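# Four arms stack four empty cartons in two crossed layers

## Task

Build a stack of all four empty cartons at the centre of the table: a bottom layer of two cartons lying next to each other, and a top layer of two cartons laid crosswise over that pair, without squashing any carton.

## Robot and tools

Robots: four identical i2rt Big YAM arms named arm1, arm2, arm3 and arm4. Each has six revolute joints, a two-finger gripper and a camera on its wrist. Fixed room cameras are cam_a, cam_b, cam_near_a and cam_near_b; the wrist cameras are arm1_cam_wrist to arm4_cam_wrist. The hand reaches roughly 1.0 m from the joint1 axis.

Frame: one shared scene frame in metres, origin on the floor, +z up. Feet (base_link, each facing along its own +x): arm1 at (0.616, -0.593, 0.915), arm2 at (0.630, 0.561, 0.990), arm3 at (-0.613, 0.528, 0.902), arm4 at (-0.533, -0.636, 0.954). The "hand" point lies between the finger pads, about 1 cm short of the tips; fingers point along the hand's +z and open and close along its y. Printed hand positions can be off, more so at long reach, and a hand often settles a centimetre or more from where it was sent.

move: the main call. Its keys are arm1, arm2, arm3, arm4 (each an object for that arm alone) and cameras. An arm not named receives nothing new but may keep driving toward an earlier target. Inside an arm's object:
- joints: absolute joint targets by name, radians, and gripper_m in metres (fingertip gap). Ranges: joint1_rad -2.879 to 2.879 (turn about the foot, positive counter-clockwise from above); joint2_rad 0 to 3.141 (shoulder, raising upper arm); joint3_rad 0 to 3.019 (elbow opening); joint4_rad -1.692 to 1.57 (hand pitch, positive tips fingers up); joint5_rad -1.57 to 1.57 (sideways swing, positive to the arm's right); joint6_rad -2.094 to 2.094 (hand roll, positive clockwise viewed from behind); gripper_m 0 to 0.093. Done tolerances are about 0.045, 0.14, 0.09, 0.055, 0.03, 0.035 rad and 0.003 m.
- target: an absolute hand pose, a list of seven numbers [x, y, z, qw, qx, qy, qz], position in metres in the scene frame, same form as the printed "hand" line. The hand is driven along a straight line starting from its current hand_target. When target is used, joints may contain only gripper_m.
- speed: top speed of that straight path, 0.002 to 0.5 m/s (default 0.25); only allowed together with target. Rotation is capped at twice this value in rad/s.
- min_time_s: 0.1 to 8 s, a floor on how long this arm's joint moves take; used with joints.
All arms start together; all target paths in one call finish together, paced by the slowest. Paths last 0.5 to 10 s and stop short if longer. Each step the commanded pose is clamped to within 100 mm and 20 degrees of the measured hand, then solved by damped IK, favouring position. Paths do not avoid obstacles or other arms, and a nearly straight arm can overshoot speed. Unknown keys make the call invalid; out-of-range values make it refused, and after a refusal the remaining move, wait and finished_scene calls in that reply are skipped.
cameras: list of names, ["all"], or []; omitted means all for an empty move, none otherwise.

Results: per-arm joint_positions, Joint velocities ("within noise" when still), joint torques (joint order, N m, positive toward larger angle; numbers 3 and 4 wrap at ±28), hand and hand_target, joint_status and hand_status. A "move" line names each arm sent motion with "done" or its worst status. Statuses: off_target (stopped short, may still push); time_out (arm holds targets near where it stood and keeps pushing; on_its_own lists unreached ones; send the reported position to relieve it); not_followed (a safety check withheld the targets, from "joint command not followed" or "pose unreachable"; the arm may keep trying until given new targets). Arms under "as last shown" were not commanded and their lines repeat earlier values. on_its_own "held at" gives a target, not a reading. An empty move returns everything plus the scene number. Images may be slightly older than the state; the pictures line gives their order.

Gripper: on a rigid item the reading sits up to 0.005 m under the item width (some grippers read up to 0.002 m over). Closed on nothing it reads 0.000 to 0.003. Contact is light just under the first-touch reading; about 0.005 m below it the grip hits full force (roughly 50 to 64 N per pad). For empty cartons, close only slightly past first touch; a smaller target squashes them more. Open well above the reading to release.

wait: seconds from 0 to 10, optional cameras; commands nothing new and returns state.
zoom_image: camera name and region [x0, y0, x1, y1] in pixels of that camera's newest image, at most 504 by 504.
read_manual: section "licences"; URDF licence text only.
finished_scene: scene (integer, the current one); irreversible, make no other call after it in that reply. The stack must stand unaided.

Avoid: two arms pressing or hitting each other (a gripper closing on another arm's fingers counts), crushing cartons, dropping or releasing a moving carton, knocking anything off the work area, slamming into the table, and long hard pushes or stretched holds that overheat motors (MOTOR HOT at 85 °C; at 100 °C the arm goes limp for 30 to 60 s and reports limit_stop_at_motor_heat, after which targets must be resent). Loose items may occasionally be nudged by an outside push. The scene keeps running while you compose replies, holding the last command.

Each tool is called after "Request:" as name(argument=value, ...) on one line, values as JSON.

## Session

Request:
move()

Scene clock: 0.00 s.
Joint torques (N m): no reading
Heat: arm1: hottest joint1_rad 37 °C; arm2: hottest joint1_rad 35 °C; arm3: hottest joint1_rad 35 °C; arm4: hottest joint1_rad 41 °C.
Joint velocities: within noise
arm1.joint_positions: joint1_rad=+0.328 joint2_rad=+0.613 joint3_rad=+1.402 joint4_rad=-1.249 joint5_rad=-0.191 joint6_rad=-0.064 gripper_m=+0.09396
arm1.joint_status: not commanded
arm1.hand: x=+0.3884 y=-0.5100 z=+1.4810 quat_wxyz=(-0.063, +0.838, -0.127, -0.527) (m; scene frame)
arm1.hand_target: x=+0.3910 y=-0.5114 z=+1.4928 quat_wxyz=(-0.067, +0.831, -0.124, -0.538) (m; scene frame)
arm1.hand_status: not commanded
arm2.joint_positions: joint1_rad=+0.178 joint2_rad=+0.637 joint3_rad=+1.317 joint4_rad=-1.338 joint5_rad=+0.119 joint6_rad=+0.322 gripper_m=+0.09396
arm2.joint_status: not commanded
arm2.hand: x=+0.4686 y=+0.3728 z=+1.4915 quat_wxyz=(-0.216, -0.860, -0.247, +0.391) (m; scene frame)
arm2.hand_target: x=+0.4695 y=+0.3740 z=+1.5042 quat_wxyz=(-0.224, -0.854, -0.245, +0.401) (m; scene frame)
arm2.hand_status: not commanded
arm3.joint_positions: joint1_rad=-0.182 joint2_rad=+0.526 joint3_rad=+1.317 joint4_rad=-1.483 joint5_rad=-0.105 joint6_rad=-0.195 gripper_m=+0.09396
arm3.joint_status: not commanded
arm3.hand: x=-0.5119 y=+0.3684 z=+1.3946 quat_wxyz=(-0.369, -0.371, -0.825, +0.213) (m; scene frame)
arm3.hand_target: x=-0.5129 y=+0.3703 z=+1.4072 quat_wxyz=(-0.380, -0.368, -0.819, +0.222) (m; scene frame)
arm3.hand_status: not commanded
arm4.joint_positions: joint1_rad=+0.123 joint2_rad=+0.645 joint3_rad=+1.427 joint4_rad=-1.276 joint5_rad=-0.007 joint6_rad=-0.285 gripper_m=+0.09396
arm4.joint_status: not commanded
arm4.hand: x=-0.4240 y=-0.4131 z=+1.5181 quat_wxyz=(-0.469, +0.554, -0.655, -0.210) (m; scene frame)
arm4.hand_target: x=-0.4253 y=-0.4158 z=+1.5272 quat_wxyz=(-0.477, +0.551, -0.651, -0.213) (m; scene frame)
arm4.hand_status: not commanded
pictures: arm1_cam_wrist, arm2_cam_wrist, arm3_cam_wrist, arm4_cam_wrist, cam_a, cam_b, cam_near_a, cam_near_b
camera_calibration:
arm1_cam_wrist: T_world_to_cam=[[0.269501, 0.96282, -0.0186432, 0.413525], [0.840259, -0.244565, -0.483893, 0.269023], [-0.470461, 0.114744, -0.874929, 1.66139], [0, 0, 0, 1]] pos_world=[0.444122, -0.522991, 1.59148]
arm2_cam_wrist: T_world_to_cam=[[-0.595357, 0.783328, -0.178739, 0.254131], [0.792348, 0.535538, -0.292204, -0.130137], [-0.13317, -0.315589, -0.939505, 1.70654], [0, 0, 0, 1]] pos_world=[0.481673, 0.409192, 1.6107]
arm3_cam_wrist: T_world_to_cam=[[-0.766993, -0.636362, 0.0822444, -0.273324], [-0.632108, 0.727321, -0.267288, -0.214407], [0.110274, -0.256995, -0.960101, 1.6129], [0, 0, 0, 1]] pos_world=[-0.523027, 0.396518, 1.51372]
arm4_cam_wrist: T_world_to_cam=[[0.923272, -0.289782, 0.252181, -0.114035], [-0.167938, -0.894892, -0.413479, 0.190402], [0.345494, 0.339403, -0.874894, 1.7375], [0, 0, 0, 1]] pos_world=[-0.463035, -0.452369, 1.62761]

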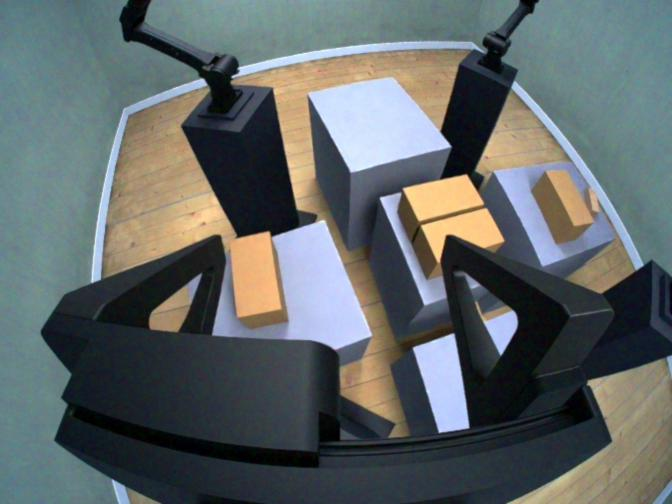

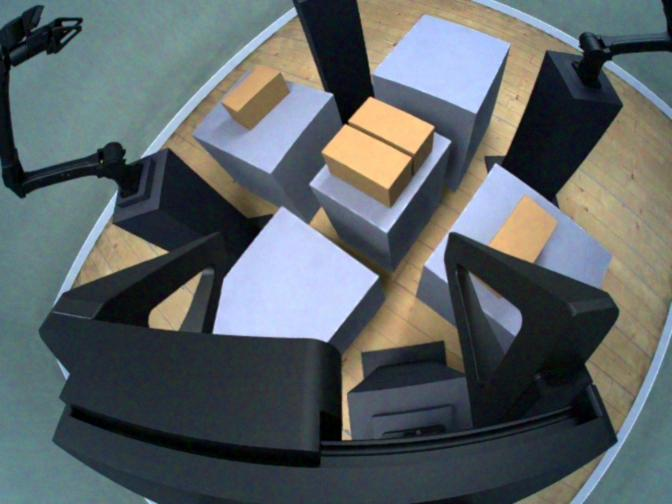

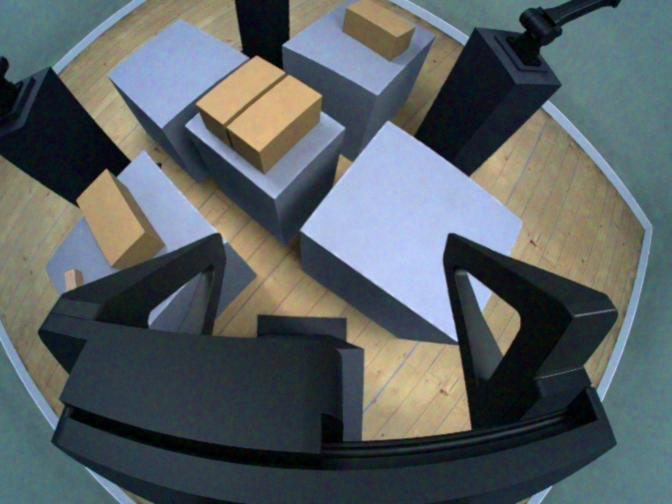

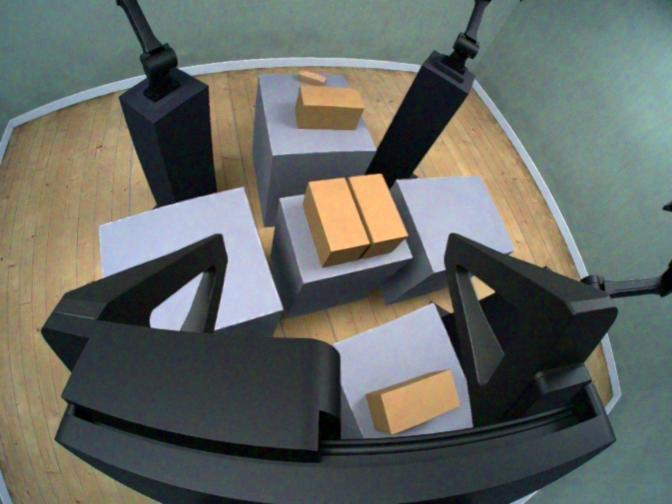

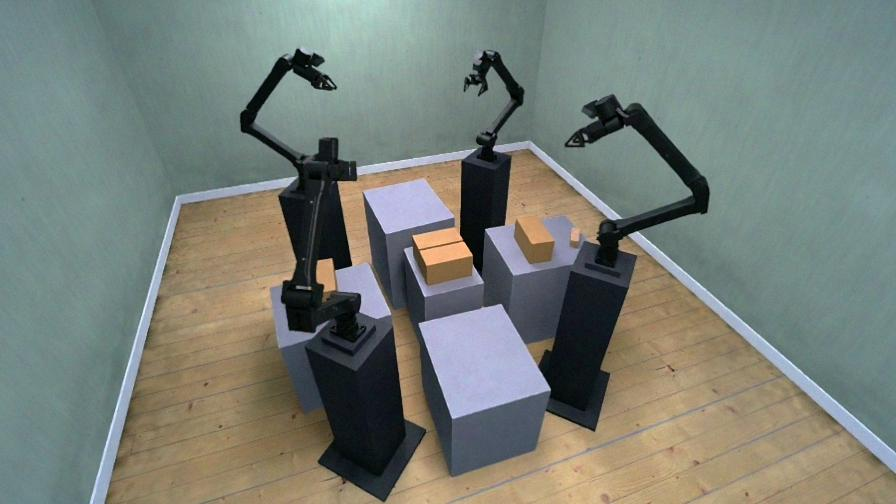

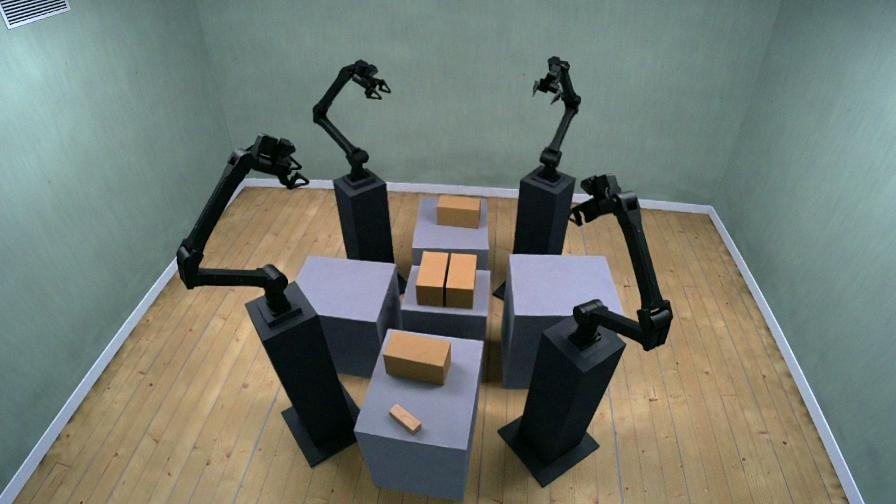

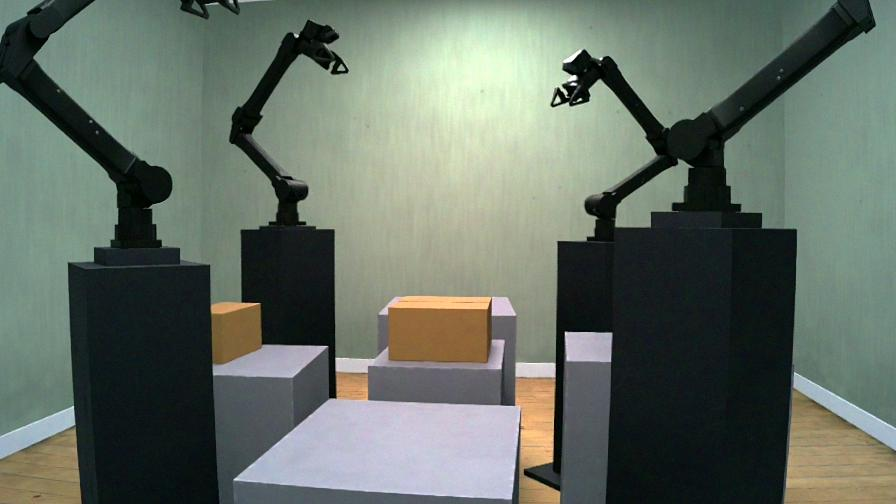

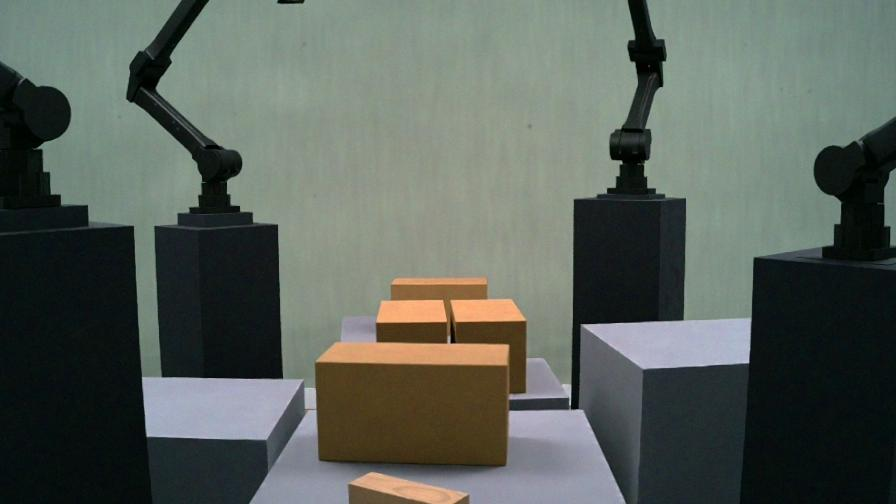

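Request:
move(arm1={"target": [0.23, -0.6, 0.9, 0, 0.9063, 0, -0.4226], "speed": 0.25, "joints": {"gripper_m": 0.0}}, arm2={"target": [0.28, 0.545, 0.93, 0, 0.9063, 0, -0.4226], "speed": 0.25, "joints": {"gripper_m": 0.0}}, arm3={"target": [-0.16, 0.555, 0.93, 0.4226, 0, 0.9063, 0], "speed": 0.25, "joints": {"gripper_m": 0.0}}, arm4={"target": [-0.22, -0.6, 0.9, 0.2588, 0, 0.9659, 0], "speed": 0.25, "joints": {"gripper_m": 0.0}})

Request:
move(arm1={"target": [0.21, -0.64, 0.72, 0, 0.9063, 0, -0.4226], "speed": 0.15}, arm2={"target": [0.27, 0.545, 0.76, 0, 0.9063, 0, -0.4226], "speed": 0.15}, arm3={"target": [-0.12, 0.555, 0.76, 0.4226, 0, 0.9063, 0], "speed": 0.15}, arm4={"target": [-0.195, -0.64, 0.72, 0.2588, 0, 0.9659, 0], "speed": 0.15}, cameras=["arm1_cam_wrist", "arm2_cam_wrist", "arm3_cam_wrist", "arm4_cam_wrist", "cam_near_b"])

Scene clock: 8.10 s.
Joint torques (N m): arm1=[1.26 -4.37 4.45 2.19 -0.02 0.1] | arm2=[0.32 -4.6 1.99 3.25 0.12 -0.11] | arm3=[1.08 -7.94 7.66 2.1 -0.03 0.05] | arm4=[-1.08 -4.66 7.54 1.42 0.23 -0.08]
Heat: arm1: hottest joint1_rad 37 °C; arm2: hottest joint1_rad 35 °C; arm3: hottest joint1_rad 35 °C; arm4: hottest joint1_rad 41 °C.
move: arm1 off_target; arm2 done; arm3 off_target; arm4 off_target
Joint velocities: arm1=[-0.015 -0.015 -0.002 0.012 0.168 -0.007 0] | arm2=[within noise] | arm3=[within noise] | arm4=[within noise]
arm1.joint_positions: joint1_rad=+0.825 joint2_rad=+1.540 joint3_rad=+0.260 joint4_rad=+0.555 joint5_rad=+0.026 joint6_rad=+0.020 gripper_m=+0.00035
arm1.joint_status: all done
arm1.hand: x=+0.2426 y=-0.5934 z=+0.8956 quat_wxyz=(-0.004, +0.912, -0.008, -0.411) (m; scene frame)
arm1.hand_target: x=+0.2304 y=-0.6000 z=+0.9003 quat_wxyz=(+0.000, +0.906, +0.000, -0.422) (m; scene frame)
arm1.hand_status: off_target (0.015 m and 1.8 deg from the pose sent, 0.609 m and 21.6 deg at the start)
arm2.joint_positions: joint1_rad=-0.670 joint2_rad=+1.813 joint3_rad=+0.188 joint4_rad=+0.900 joint5_rad=+0.060 joint6_rad=+0.059 gripper_m=+0.00037
arm2.joint_status: all done
arm2.hand: x=+0.2865 y=+0.5413 z=+0.9289 quat_wxyz=(-0.004, -0.910, -0.001, +0.414) (m; scene frame)
arm2.hand_target: x=+0.2802 y=+0.5450 z=+0.9300 quat_wxyz=(+0.000, -0.907, +0.000, +0.422) (m; scene frame)
arm2.hand_status: done (0.008 m and 1.2 deg from the pose sent, 0.617 m and 38.3 deg at the start)
arm3.joint_positions: joint1_rad=+0.982 joint2_rad=+1.495 joint3_rad=+0.449 joint4_rad=+0.299 joint5_rad=+0.073 joint6_rad=+0.061 gripper_m=+0.00059
arm3.joint_status: all done
arm3.hand: x=-0.1797 y=+0.5482 z=+0.9175 quat_wxyz=(-0.403, -0.008, -0.915, +0.004) (m; scene frame)
arm3.hand_target: x=-0.1611 y=+0.5550 z=+0.9305 quat_wxyz=(-0.422, +0.000, -0.906, +0.000) (m; scene frame)
arm3.hand_status: off_target (0.024 m and 2.7 deg from the pose sent, 0.612 m and 50.7 deg at the start)
arm4.joint_positions: joint1_rad=-0.812 joint2_rad=+1.437 joint3_rad=+0.246 joint4_rad=+0.112 joint5_rad=+0.081 joint6_rad=+0.132 gripper_m=+0.00019
arm4.joint_status: all done
arm4.hand: x=-0.2378 y=-0.5979 z=+0.8958 quat_wxyz=(-0.247, +0.013, -0.969, +0.000) (m; scene frame)
arm4.hand_target: x=-0.2206 y=-0.6002 z=+0.9008 quat_wxyz=(-0.259, +0.000, -0.966, +0.000) (m; scene frame)
arm4.hand_status: off_target (0.018 m and 2.1 deg from the pose sent, 0.677 m and 82.1 deg at the start)
pictures: none

Scene clock: 10.17 s.
Joint torques (N m): arm1=[1.03 -8.29 -0.96 2.22 0.21 0.16] | arm2=[0.32 5.83 5.65 2.99 0.05 -0.08] | arm3=[0.26 -12.4 2.13 2.11 -0.04 0.05] | arm4=[-0.91 -9.47 -1.21 1.52 0.02 -0.27]
Heat: arm1: hottest joint1_rad 37 °C; arm2: hottest joint1_rad 35 °C; arm3: hottest joint1_rad 35 °C; arm4: hottest joint1_rad 41 °C.
move: arm1 done; arm2 off_target; arm3 done; arm4 done
Joint velocities: within noise
arm1.joint_positions: joint1_rad=+0.968 joint2_rad=+2.426 joint3_rad=+0.503 joint4_rad=+1.206 joint5_rad=+0.129 joint6_rad=+0.104 gripper_m=+0.00035
arm1.joint_status: not commanded
arm1.hand: x=+0.2108 y=-0.6344 z=+0.7222 quat_wxyz=(-0.004, +0.909, -0.002, -0.418) (m; scene frame)
arm1.hand_target: x=+0.2100 y=-0.6399 z=+0.7201 quat_wxyz=(+0.000, +0.906, +0.000, -0.422) (m; scene frame)
arm1.hand_status: done (0.006 m and 0.8 deg from the pose sent, 0.185 m and 1.8 deg at the start)
arm2.joint_positions: joint1_rad=-0.671 joint2_rad=+2.434 joint3_rad=+0.350 joint4_rad=+1.464 joint5_rad=+0.059 joint6_rad=+0.059 gripper_m=+0.00036
arm2.joint_status: not commanded
arm2.hand: x=+0.2612 y=+0.5395 z=+0.8415 quat_wxyz=(-0.008, -0.887, +0.001, +0.462) (m; scene frame)
arm2.hand_target: x=+0.2817 y=+0.5451 z=+0.7723 quat_wxyz=(+0.000, -0.909, +0.000, +0.417) (m; scene frame)
arm2.hand_status: off_target (0.082 m and 5.1 deg from the pose sent, 0.170 m and 1.1 deg at the start)
arm3.joint_positions: joint1_rad=+0.982 joint2_rad=+2.186 joint3_rad=+0.627 joint4_rad=+0.834 joint5_rad=+0.064 joint6_rad=+0.053 gripper_m=+0.00059
arm3.joint_status: not commanded
arm3.hand: x=-0.1280 y=+0.5544 z=+0.7574 quat_wxyz=(-0.412, -0.003, -0.911, +0.001) (m; scene frame)
arm3.hand_target: x=-0.1202 y=+0.5550 z=+0.7601 quat_wxyz=(-0.422, +0.000, -0.906, +0.000) (m; scene frame)
arm3.hand_status: done (0.008 m and 1.4 deg from the pose sent, 0.169 m and 2.7 deg at the start)
arm4.joint_positions: joint1_rad=-0.988 joint2_rad=+2.369 joint3_rad=+0.458 joint4_rad=+0.861 joint5_rad=-0.002 joint6_rad=-0.003 gripper_m=+0.00019
arm4.joint_status: not commanded
arm4.hand: x=-0.1956 y=-0.6351 z=+0.7251 quat_wxyz=(-0.259, +0.003, -0.966, -0.002) (m; scene frame)
arm4.hand_target: x=-0.1952 y=-0.6399 z=+0.7201 quat_wxyz=(-0.259, +0.000, -0.966, +0.000) (m; scene frame)
arm4.hand_status: done (0.007 m and 0.4 deg from the pose sent, 0.186 m and 2.1 deg at the start)
pictures: arm1_cam_wrist, arm2_cam_wrist, arm3_cam_wrist, arm4_cam_wrist, cam_near_b
camera_calibration:
arm1_cam_wrist: T_world_to_cam=[[-0.004152, 0.999932, 0.0108741, 0.626918], [0.969593, 0.00668634, -0.244631, -0.0201106], [-0.244688, 0.00952772, -0.969555, 0.882313], [0, 0, 0, 1]] pos_world=[0.237993, -0.635148, 0.843714]
arm2_cam_wrist: T_world_to_cam=[[-0.00837892, 0.999847, -0.0153833, -0.523623], [0.939932, 0.0026249, -0.341353, 0.0453396], [-0.34126, -0.0173194, -0.939809, 1.01444], [0, 0, 0, 1]] pos_world=[0.299185, 0.540994, 0.960804]
arm3_cam_wrist: T_world_to_cam=[[-0.00242004, -0.999994, 0.00230298, 0.551853], [-0.970712, 0.00179591, -0.240239, 0.0610768], [0.240233, -0.00281692, -0.970711, 0.890317], [0, 0, 0, 1]] pos_world=[-0.15326, 0.554248, 0.877643]
arm4_cam_wrist: T_world_to_cam=[[0.0172716, -0.999851, 0.00016357, -0.634728], [-0.995345, -0.0171783, 0.0948358, -0.270695], [-0.0948188, -0.00180078, -0.995493, 0.824858], [0, 0, 0, 1]] pos_world=[-0.18026, -0.637798, 0.846915]

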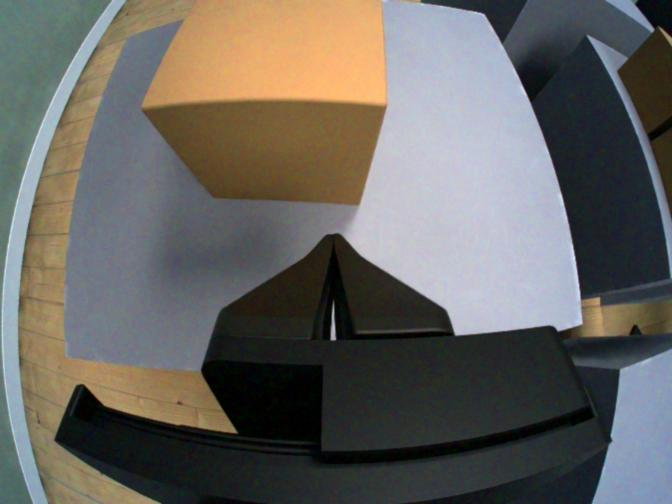

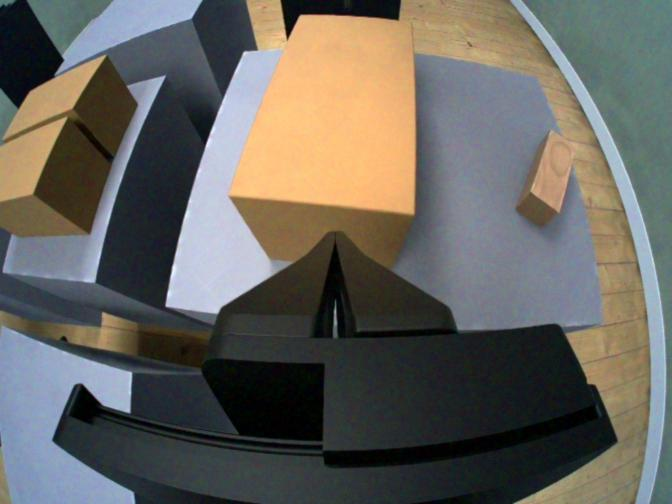

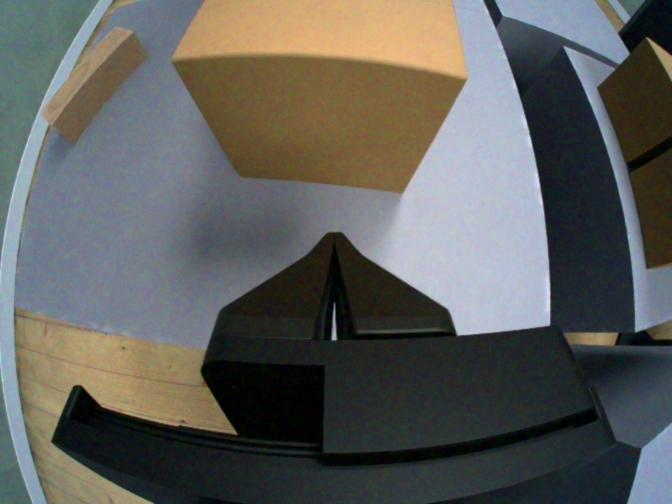

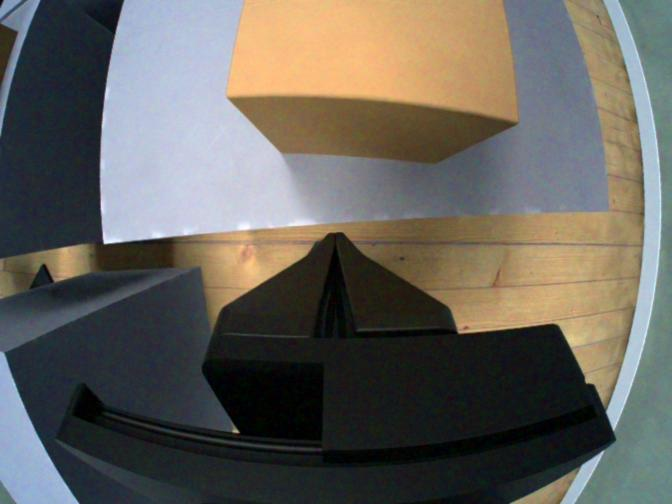

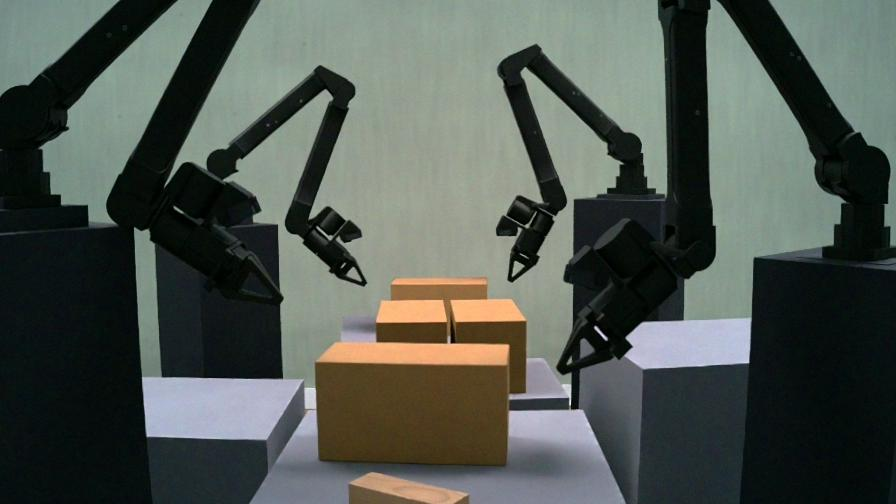

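Request:
move(arm1={"target": [0.185, -0.684, 0.718, -0.01291, 0.9059, -0.02768, -0.4224], "speed": 0.1}, arm2={"target": [0.27, 0.53, 0.87, -0.01242, 0.9648, -0.04634, -0.2585], "speed": 0.15}, arm3={"target": [-0.10, 0.571, 0.758, 0.4221, 0.04348, 0.9053, -0.02028], "speed": 0.1}, arm4={"target": [-0.175, -0.664, 0.718, 0.2587, 0.0295, 0.9654, -0.0079], "speed": 0.1})

Request:
move(arm1={"target": [0.155, -0.684, 0.718, -0.01291, 0.9059, -0.02768, -0.4224], "speed": 0.1}, arm2={"target": [0.245, 0.53, 0.76, -0.01242, 0.9648, -0.04634, -0.2585], "speed": 0.1}, arm3={"target": [-0.075, 0.571, 0.758, 0.4221, 0.04348, 0.9053, -0.02028], "speed": 0.1}, arm4={"target": [-0.15, -0.664, 0.718, 0.2587, 0.0295, 0.9654, -0.0079], "speed": 0.1}, cameras=["arm1_cam_wrist", "arm2_cam_wrist", "arm3_cam_wrist", "arm4_cam_wrist", "cam_near_b"])

Scene clock: 16.87 s.
Joint torques (N m): arm1=[1.03 -11.87 -0.39 1.05 0.28 0.16] | arm2=[2.08 -8.7 3.54 1.03 0.27 0.09] | arm3=[1.26 -12.69 2.82 1.17 0.34 0.19] | arm4=[-0.97 -11.93 -0.76 0.81 0.04 -0.25]
Heat: arm1: hottest joint1_rad 37 °C; arm2: hottest joint1_rad 35 °C; arm3: hottest joint1_rad 35 °C; arm4: hottest joint1_rad 41 °C.
move: arm1 off_target; arm2 off_target; arm3 done; arm4 done
Joint velocities: within noise
arm1.joint_positions: joint1_rad=+1.119 joint2_rad=+2.422 joint3_rad=+0.589 joint4_rad=+1.079 joint5_rad=+0.288 joint6_rad=+0.247 gripper_m=+0.00035
arm1.joint_status: not commanded
arm1.hand: x=+0.1928 y=-0.6757 z=+0.7101 quat_wxyz=(-0.018, +0.910, -0.029, -0.414) (m; scene frame)
arm1.hand_target: x=+0.1851 y=-0.6840 z=+0.7180 quat_wxyz=(-0.013, +0.906, -0.028, -0.423) (m; scene frame)
arm1.hand_status: off_target (0.014 m and 1.2 deg from the pose sent, 0.056 m and 3.2 deg at the start)
arm2.joint_positions: joint1_rad=-0.625 joint2_rad=+1.883 joint3_rad=+0.392 joint4_rad=+0.402 joint5_rad=+0.116 joint6_rad=+0.201 gripper_m=+0.00036
arm2.joint_status: not commanded
arm2.hand: x=+0.2815 y=+0.5350 z=+0.8636 quat_wxyz=(+0.015, -0.968, +0.046, +0.248) (m; scene frame)
arm2.hand_target: x=+0.2702 y=+0.5300 z=+0.8701 quat_wxyz=(+0.012, -0.965, +0.046, +0.259) (m; scene frame)
arm2.hand_status: off_target (0.014 m and 1.3 deg from the pose sent, 0.031 m and 25.6 deg at the start)
arm3.joint_positions: joint1_rad=+1.039 joint2_rad=+2.191 joint3_rad=+0.690 joint4_rad=+0.787 joint5_rad=+0.184 joint6_rad=+0.147 gripper_m=+0.00059
arm3.joint_status: not commanded
arm3.hand: x=-0.1039 y=+0.5648 z=+0.7613 quat_wxyz=(-0.423, -0.045, -0.905, +0.023) (m; scene frame)
arm3.hand_target: x=-0.1000 y=+0.5711 z=+0.7582 quat_wxyz=(-0.422, -0.043, -0.905, +0.020) (m; scene frame)
arm3.hand_status: done (0.008 m and 0.3 deg from the pose sent, 0.032 m and 5.3 deg at the start)
arm4.joint_positions: joint1_rad=-1.056 joint2_rad=+2.369 joint3_rad=+0.508 joint4_rad=+0.812 joint5_rad=-0.006 joint6_rad=-0.009 gripper_m=+0.00019
arm4.joint_status: not commanded
arm4.hand: x=-0.1778 y=-0.6587 z=+0.7193 quat_wxyz=(-0.259, -0.027, -0.966, +0.006) (m; scene frame)
arm4.hand_target: x=-0.1750 y=-0.6639 z=+0.7181 quat_wxyz=(-0.259, -0.029, -0.965, +0.008) (m; scene frame)
arm4.hand_status: done (0.006 m and 0.4 deg from the pose sent, 0.036 m and 3.9 deg at the start)
pictures: none

Scene clock: 18.70 s.
Joint torques (N m): arm1=[-1.44 -12.51 0.17 1.03 0.05 0.03] | arm2=[1.03 -8.76 0.17 2.41 0.02 0] | arm3=[0.56 -13.22 3.45 1.16 0.04 0.15] | arm4=[-0.56 -12.98 -0.16 0.79 0.14 -0.2]
Heat: arm1: hottest joint1_rad 37 °C; arm2: hottest joint1_rad 35 °C; arm3: hottest joint1_rad 35 °C; arm4: hottest joint1_rad 41 °C.
move: arm1 off_target; arm2 done; arm3 done; arm4 done
Joint velocities: within noise
arm1.joint_positions: joint1_rad=+1.119 joint2_rad=+2.404 joint3_rad=+0.657 joint4_rad=+0.998 joint5_rad=+0.275 joint6_rad=+0.241 gripper_m=+0.00035
arm1.joint_status: not commanded
arm1.hand: x=+0.1653 y=-0.6869 z=+0.7093 quat_wxyz=(-0.013, +0.909, -0.024, -0.415) (m; scene frame)
arm1.hand_target: x=+0.1551 y=-0.6839 z=+0.7180 quat_wxyz=(-0.013, +0.906, -0.028, -0.423) (m; scene frame)
arm1.hand_status: off_target (0.014 m and 1.0 deg from the pose sent, 0.040 m and 1.2 deg at the start)
arm2.joint_positions: joint1_rad=-0.625 joint2_rad=+2.314 joint3_rad=+0.575 joint4_rad=+0.661 joint5_rad=+0.116 joint6_rad=+0.201 gripper_m=+0.00036
arm2.joint_status: not commanded
arm2.hand: x=+0.2475 y=+0.5304 z=+0.7626 quat_wxyz=(+0.014, -0.966, +0.046, +0.253) (m; scene frame)
arm2.hand_target: x=+0.2450 y=+0.5300 z=+0.7600 quat_wxyz=(+0.012, -0.965, +0.046, +0.258) (m; scene frame)
arm2.hand_status: done (0.004 m and 0.6 deg from the pose sent, 0.110 m and 1.3 deg at the start)
arm3.joint_positions: joint1_rad=+1.039 joint2_rad=+2.199 joint3_rad=+0.755 joint4_rad=+0.729 joint5_rad=+0.184 joint6_rad=+0.147 gripper_m=+0.00059
arm3.joint_status: not commanded
arm3.hand: x=-0.0805 y=+0.5679 z=+0.7608 quat_wxyz=(-0.422, -0.045, -0.905, +0.023) (m; scene frame)
arm3.hand_target: x=-0.0750 y=+0.5711 z=+0.7582 quat_wxyz=(-0.422, -0.043, -0.905, +0.020) (m; scene frame)
arm3.hand_status: done (0.007 m and 0.3 deg from the pose sent, 0.030 m and 0.3 deg at the start)
arm4.joint_positions: joint1_rad=-1.056 joint2_rad=+2.353 joint3_rad=+0.567 joint4_rad=+0.731 joint5_rad=-0.006 joint6_rad=-0.009 gripper_m=+0.00019
arm4.joint_status: not commanded
arm4.hand: x=-0.1552 y=-0.6602 z=+0.7164 quat_wxyz=(-0.256, -0.027, -0.966, +0.006) (m; scene frame)
arm4.hand_target: x=-0.1500 y=-0.6640 z=+0.7180 quat_wxyz=(-0.259, -0.029, -0.965, +0.008) (m; scene frame)
arm4.hand_status: done (0.007 m and 0.5 deg from the pose sent, 0.028 m and 0.4 deg at the start)
pictures: arm1_cam_wrist, arm2_cam_wrist, arm3_cam_wrist, arm4_cam_wrist, cam_near_b
camera_calibration:
arm1_cam_wrist: T_world_to_cam=[[0.0427009, 0.999041, 0.00967008, 0.671838], [0.97012, -0.039147, -0.239448, -0.0139429], [-0.23884, 0.0196058, -0.970861, 0.866095], [0, 0, 0, 1]] pos_world=[0.191697, -0.68872, 0.831022]
arm2_cam_wrist: T_world_to_cam=[[0.0951686, 0.99546, 0.00146883, -0.552072], [0.990623, -0.0948512, 0.0983357, -0.264845], [0.0980286, -0.00790341, -0.995152, 0.864028], [0, 0, 0, 1]] pos_world=[0.230202, 0.531274, 0.886694]
arm3_cam_wrist: T_world_to_cam=[[-0.0967545, -0.995281, 0.00739137, 0.551347], [-0.9605, 0.0914214, -0.262834, 0.0750917], [0.260918, -0.0325298, -0.964813, 0.896293], [0, 0, 0, 1]] pos_world=[-0.108388, 0.571037, 0.880416]
arm4_cam_wrist: T_world_to_cam=[[-0.0436709, -0.999046, 0.000226149, -0.669479], [-0.993981, 0.0434723, 0.100558, -0.193985], [-0.100472, 0.00416669, -0.994931, 0.822532], [0, 0, 0, 1]] pos_world=[-0.139413, -0.663835, 0.838021]

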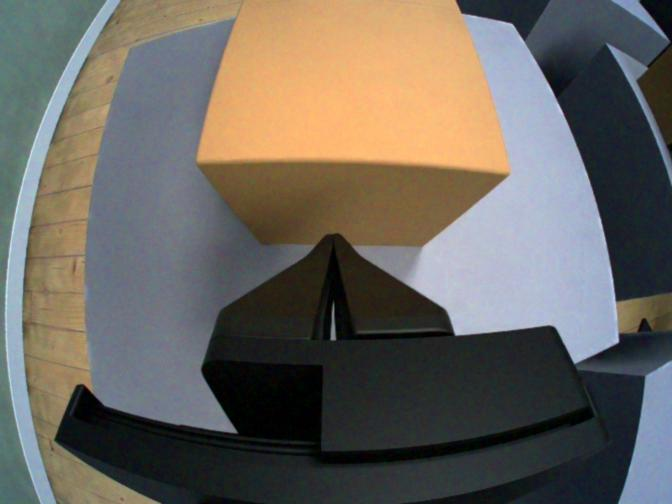

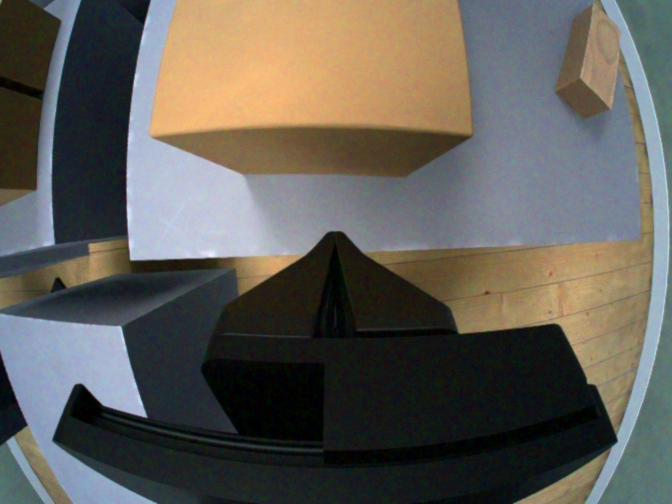

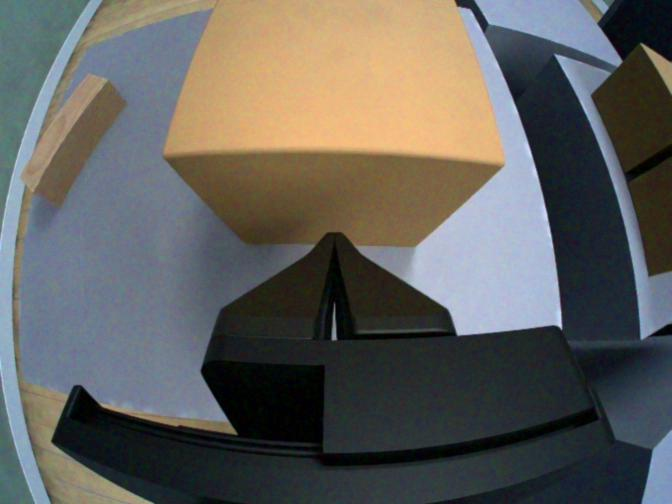

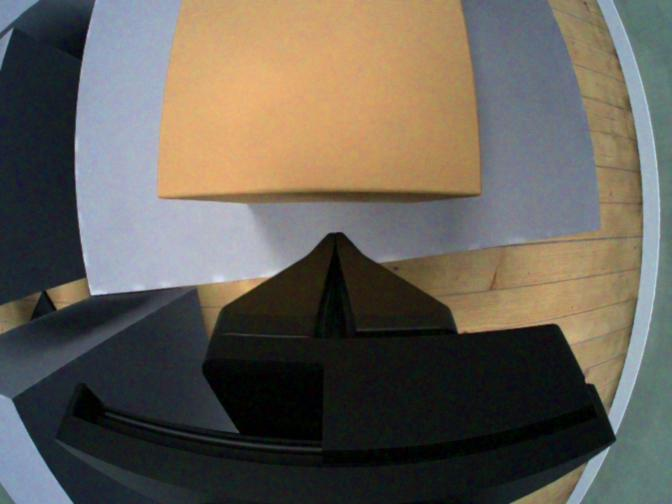

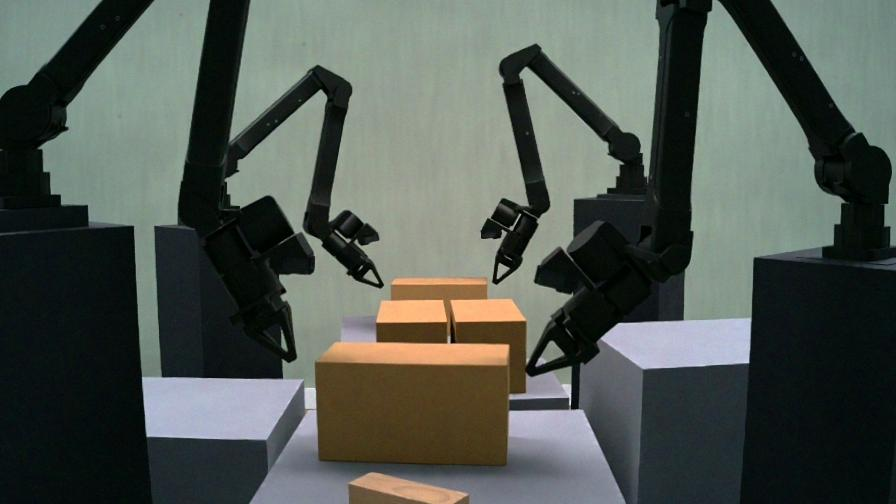

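Request:
move(arm1={"target": [0.112, -0.676, 0.720, -0.01291, 0.9059, -0.02768, -0.4224], "speed": 0.05}, arm2={"target": [0.178, 0.524, 0.765, -0.01242, 0.9648, -0.04634, -0.2585], "speed": 0.06}, arm3={"target": [-0.02, 0.575, 0.765, 0.4221, 0.04348, 0.9053, -0.02028], "speed": 0.06}, arm4={"target": [-0.10, -0.660, 0.720, 0.2587, 0.0295, 0.9654, -0.0079], "speed": 0.05}, cameras=["arm1_cam_wrist", "arm2_cam_wrist", "arm3_cam_wrist", "arm4_cam_wrist", "cam_near_b"])

Scene clock: 22.13 s.
Joint torques (N m): arm1=[-2.26 -13.68 2.48 1.31 0.14 0.04] | arm2=[-0.26 -12.98 4.16 1.4 0.02 -0.08] | arm3=[0.03 -14.68 6.57 1.47 0.06 0.09] | arm4=[1.08 -14.51 3.28 1.14 0.21 -0.09]
Heat: arm1: hottest joint1_rad 37 °C; arm2: hottest joint1_rad 35 °C; arm3: hottest joint1_rad 35 °C; arm4: hottest joint1_rad 41 °C.
move: arm1 off_target; arm2 off_target; arm3 off_target; arm4 off_target
Joint velocities: within noise
arm1.joint_positions: joint1_rad=+1.076 joint2_rad=+2.393 joint3_rad=+0.722 joint4_rad=+0.888 joint5_rad=+0.232 joint6_rad=+0.205 gripper_m=+0.00035
arm1.joint_status: not commanded
arm1.hand: x=+0.1421 y=-0.6801 z=+0.7017 quat_wxyz=(-0.015, +0.918, -0.016, -0.396) (m; scene frame)
arm1.hand_target: x=+0.1130 y=-0.6756 z=+0.7209 quat_wxyz=(-0.013, +0.906, -0.028, -0.423) (m; scene frame)
arm1.hand_status: off_target (0.035 m and 3.6 deg from the pose sent, 0.055 m and 1.0 deg at the start)
arm2.joint_positions: joint1_rad=-0.625 joint2_rad=+2.314 joint3_rad=+0.703 joint4_rad=+0.483 joint5_rad=+0.113 joint6_rad=+0.200 gripper_m=+0.00036
arm2.joint_status: not commanded
arm2.hand: x=+0.2100 y=+0.5248 z=+0.7523 quat_wxyz=(+0.017, -0.972, +0.044, +0.230) (m; scene frame)
arm2.hand_target: x=+0.1789 y=+0.5242 z=+0.7660 quat_wxyz=(+0.013, -0.965, +0.046, +0.259) (m; scene frame)
arm2.hand_status: off_target (0.034 m and 3.5 deg from the pose sent, 0.070 m and 0.6 deg at the start)
arm3.joint_positions: joint1_rad=+1.039 joint2_rad=+2.214 joint3_rad=+0.867 joint4_rad=+0.584 joint5_rad=+0.178 joint6_rad=+0.147 gripper_m=+0.00059
arm3.joint_status: not commanded
arm3.hand: x=-0.0482 y=+0.5734 z=+0.7544 quat_wxyz=(-0.400, -0.042, -0.915, +0.024) (m; scene frame)
arm3.hand_target: x=-0.0213 y=+0.5749 z=+0.7663 quat_wxyz=(-0.422, -0.043, -0.905, +0.020) (m; scene frame)
arm3.hand_status: off_target (0.030 m and 2.8 deg from the pose sent, 0.061 m and 0.3 deg at the start)
arm4.joint_positions: joint1_rad=-1.055 joint2_rad=+2.331 joint3_rad=+0.655 joint4_rad=+0.570 joint5_rad=+0.003 joint6_rad=-0.001 gripper_m=+0.00019
arm4.joint_status: not commanded
arm4.hand: x=-0.1304 y=-0.6627 z=+0.7105 quat_wxyz=(-0.230, -0.031, -0.973, +0.008) (m; scene frame)
arm4.hand_target: x=-0.1008 y=-0.6598 z=+0.7210 quat_wxyz=(-0.259, -0.030, -0.965, +0.008) (m; scene frame)
arm4.hand_status: off_target (0.032 m and 3.3 deg from the pose sent, 0.055 m and 0.5 deg at the start)
pictures: arm1_cam_wrist, arm2_cam_wrist, arm3_cam_wrist, arm4_cam_wrist, cam_near_b
camera_calibration:
arm1_cam_wrist: T_world_to_cam=[[0.0300193, 0.999352, 0.0198404, 0.660987], [0.979801, -0.0254943, -0.198342, -0.0140676], [-0.197708, 0.0253937, -0.979932, 0.857397], [0, 0, 0, 1]] pos_world=[0.163455, -0.68269, 0.824286]
arm2_cam_wrist: T_world_to_cam=[[0.0926698, 0.995637, 0.0109383, -0.549651], [0.984767, -0.0932703, 0.146747, -0.26324], [0.147127, -0.00282738, -0.989114, 0.839802], [0, 0, 0, 1]] pos_world=[0.186608, 0.525075, 0.875302]
arm3_cam_wrist: T_world_to_cam=[[-0.0915435, -0.995698, 0.0142993, 0.555291], [-0.972453, 0.0862967, -0.216536, 0.071374], [0.21437, -0.0337279, -0.97617, 0.88894], [0, 0, 0, 1]] pos_world=[-0.070321, 0.576725, 0.875271]
arm4_cam_wrist: T_world_to_cam=[[-0.0530444, -0.998588, 0.00299191, -0.673717], [-0.986944, 0.0528817, 0.152133, -0.198156], [-0.152077, 0.00511697, -0.988355, 0.808436], [0, 0, 0, 1]] pos_world=[-0.108361, -0.666424, 0.831184]

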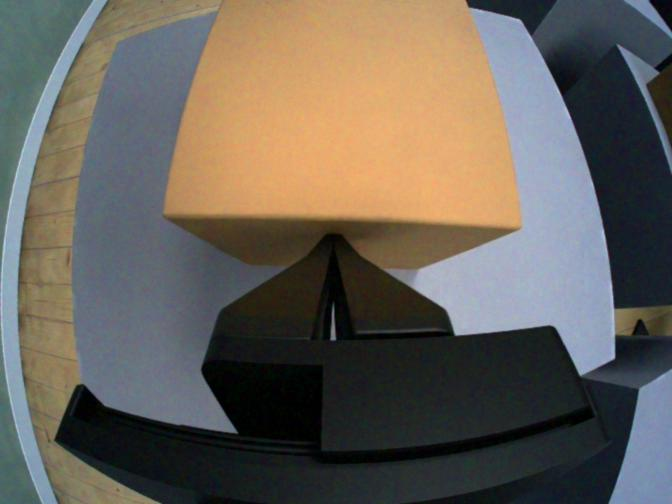

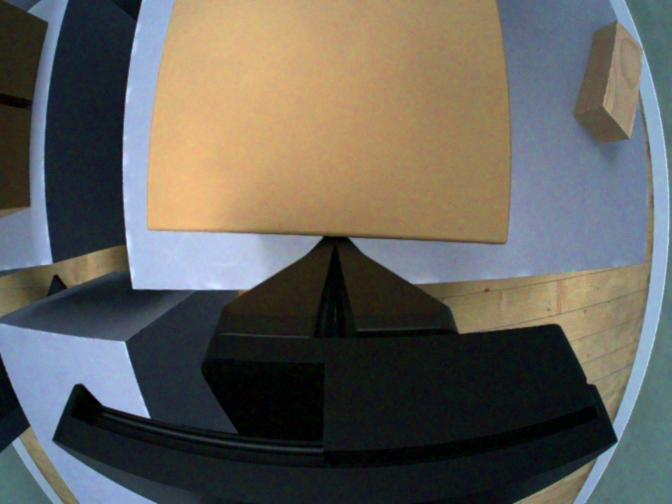

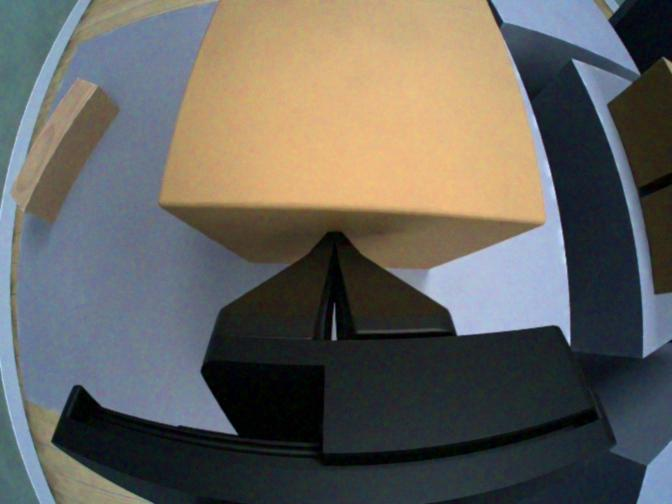

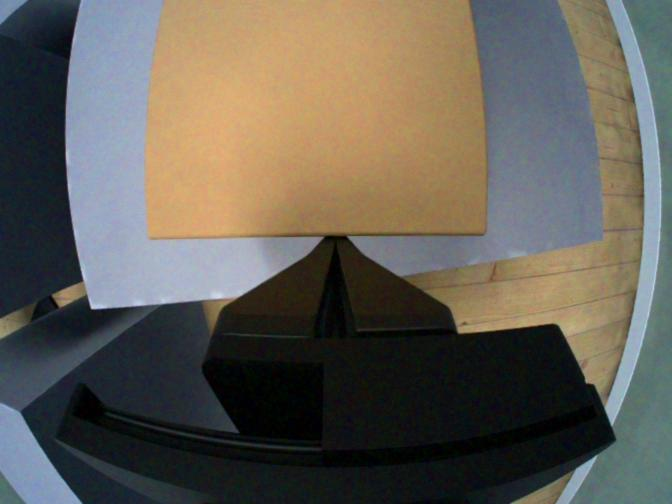

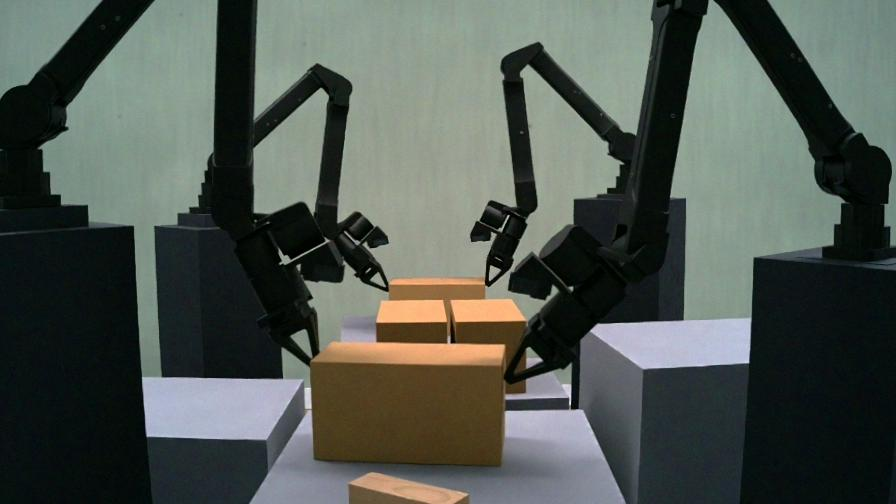

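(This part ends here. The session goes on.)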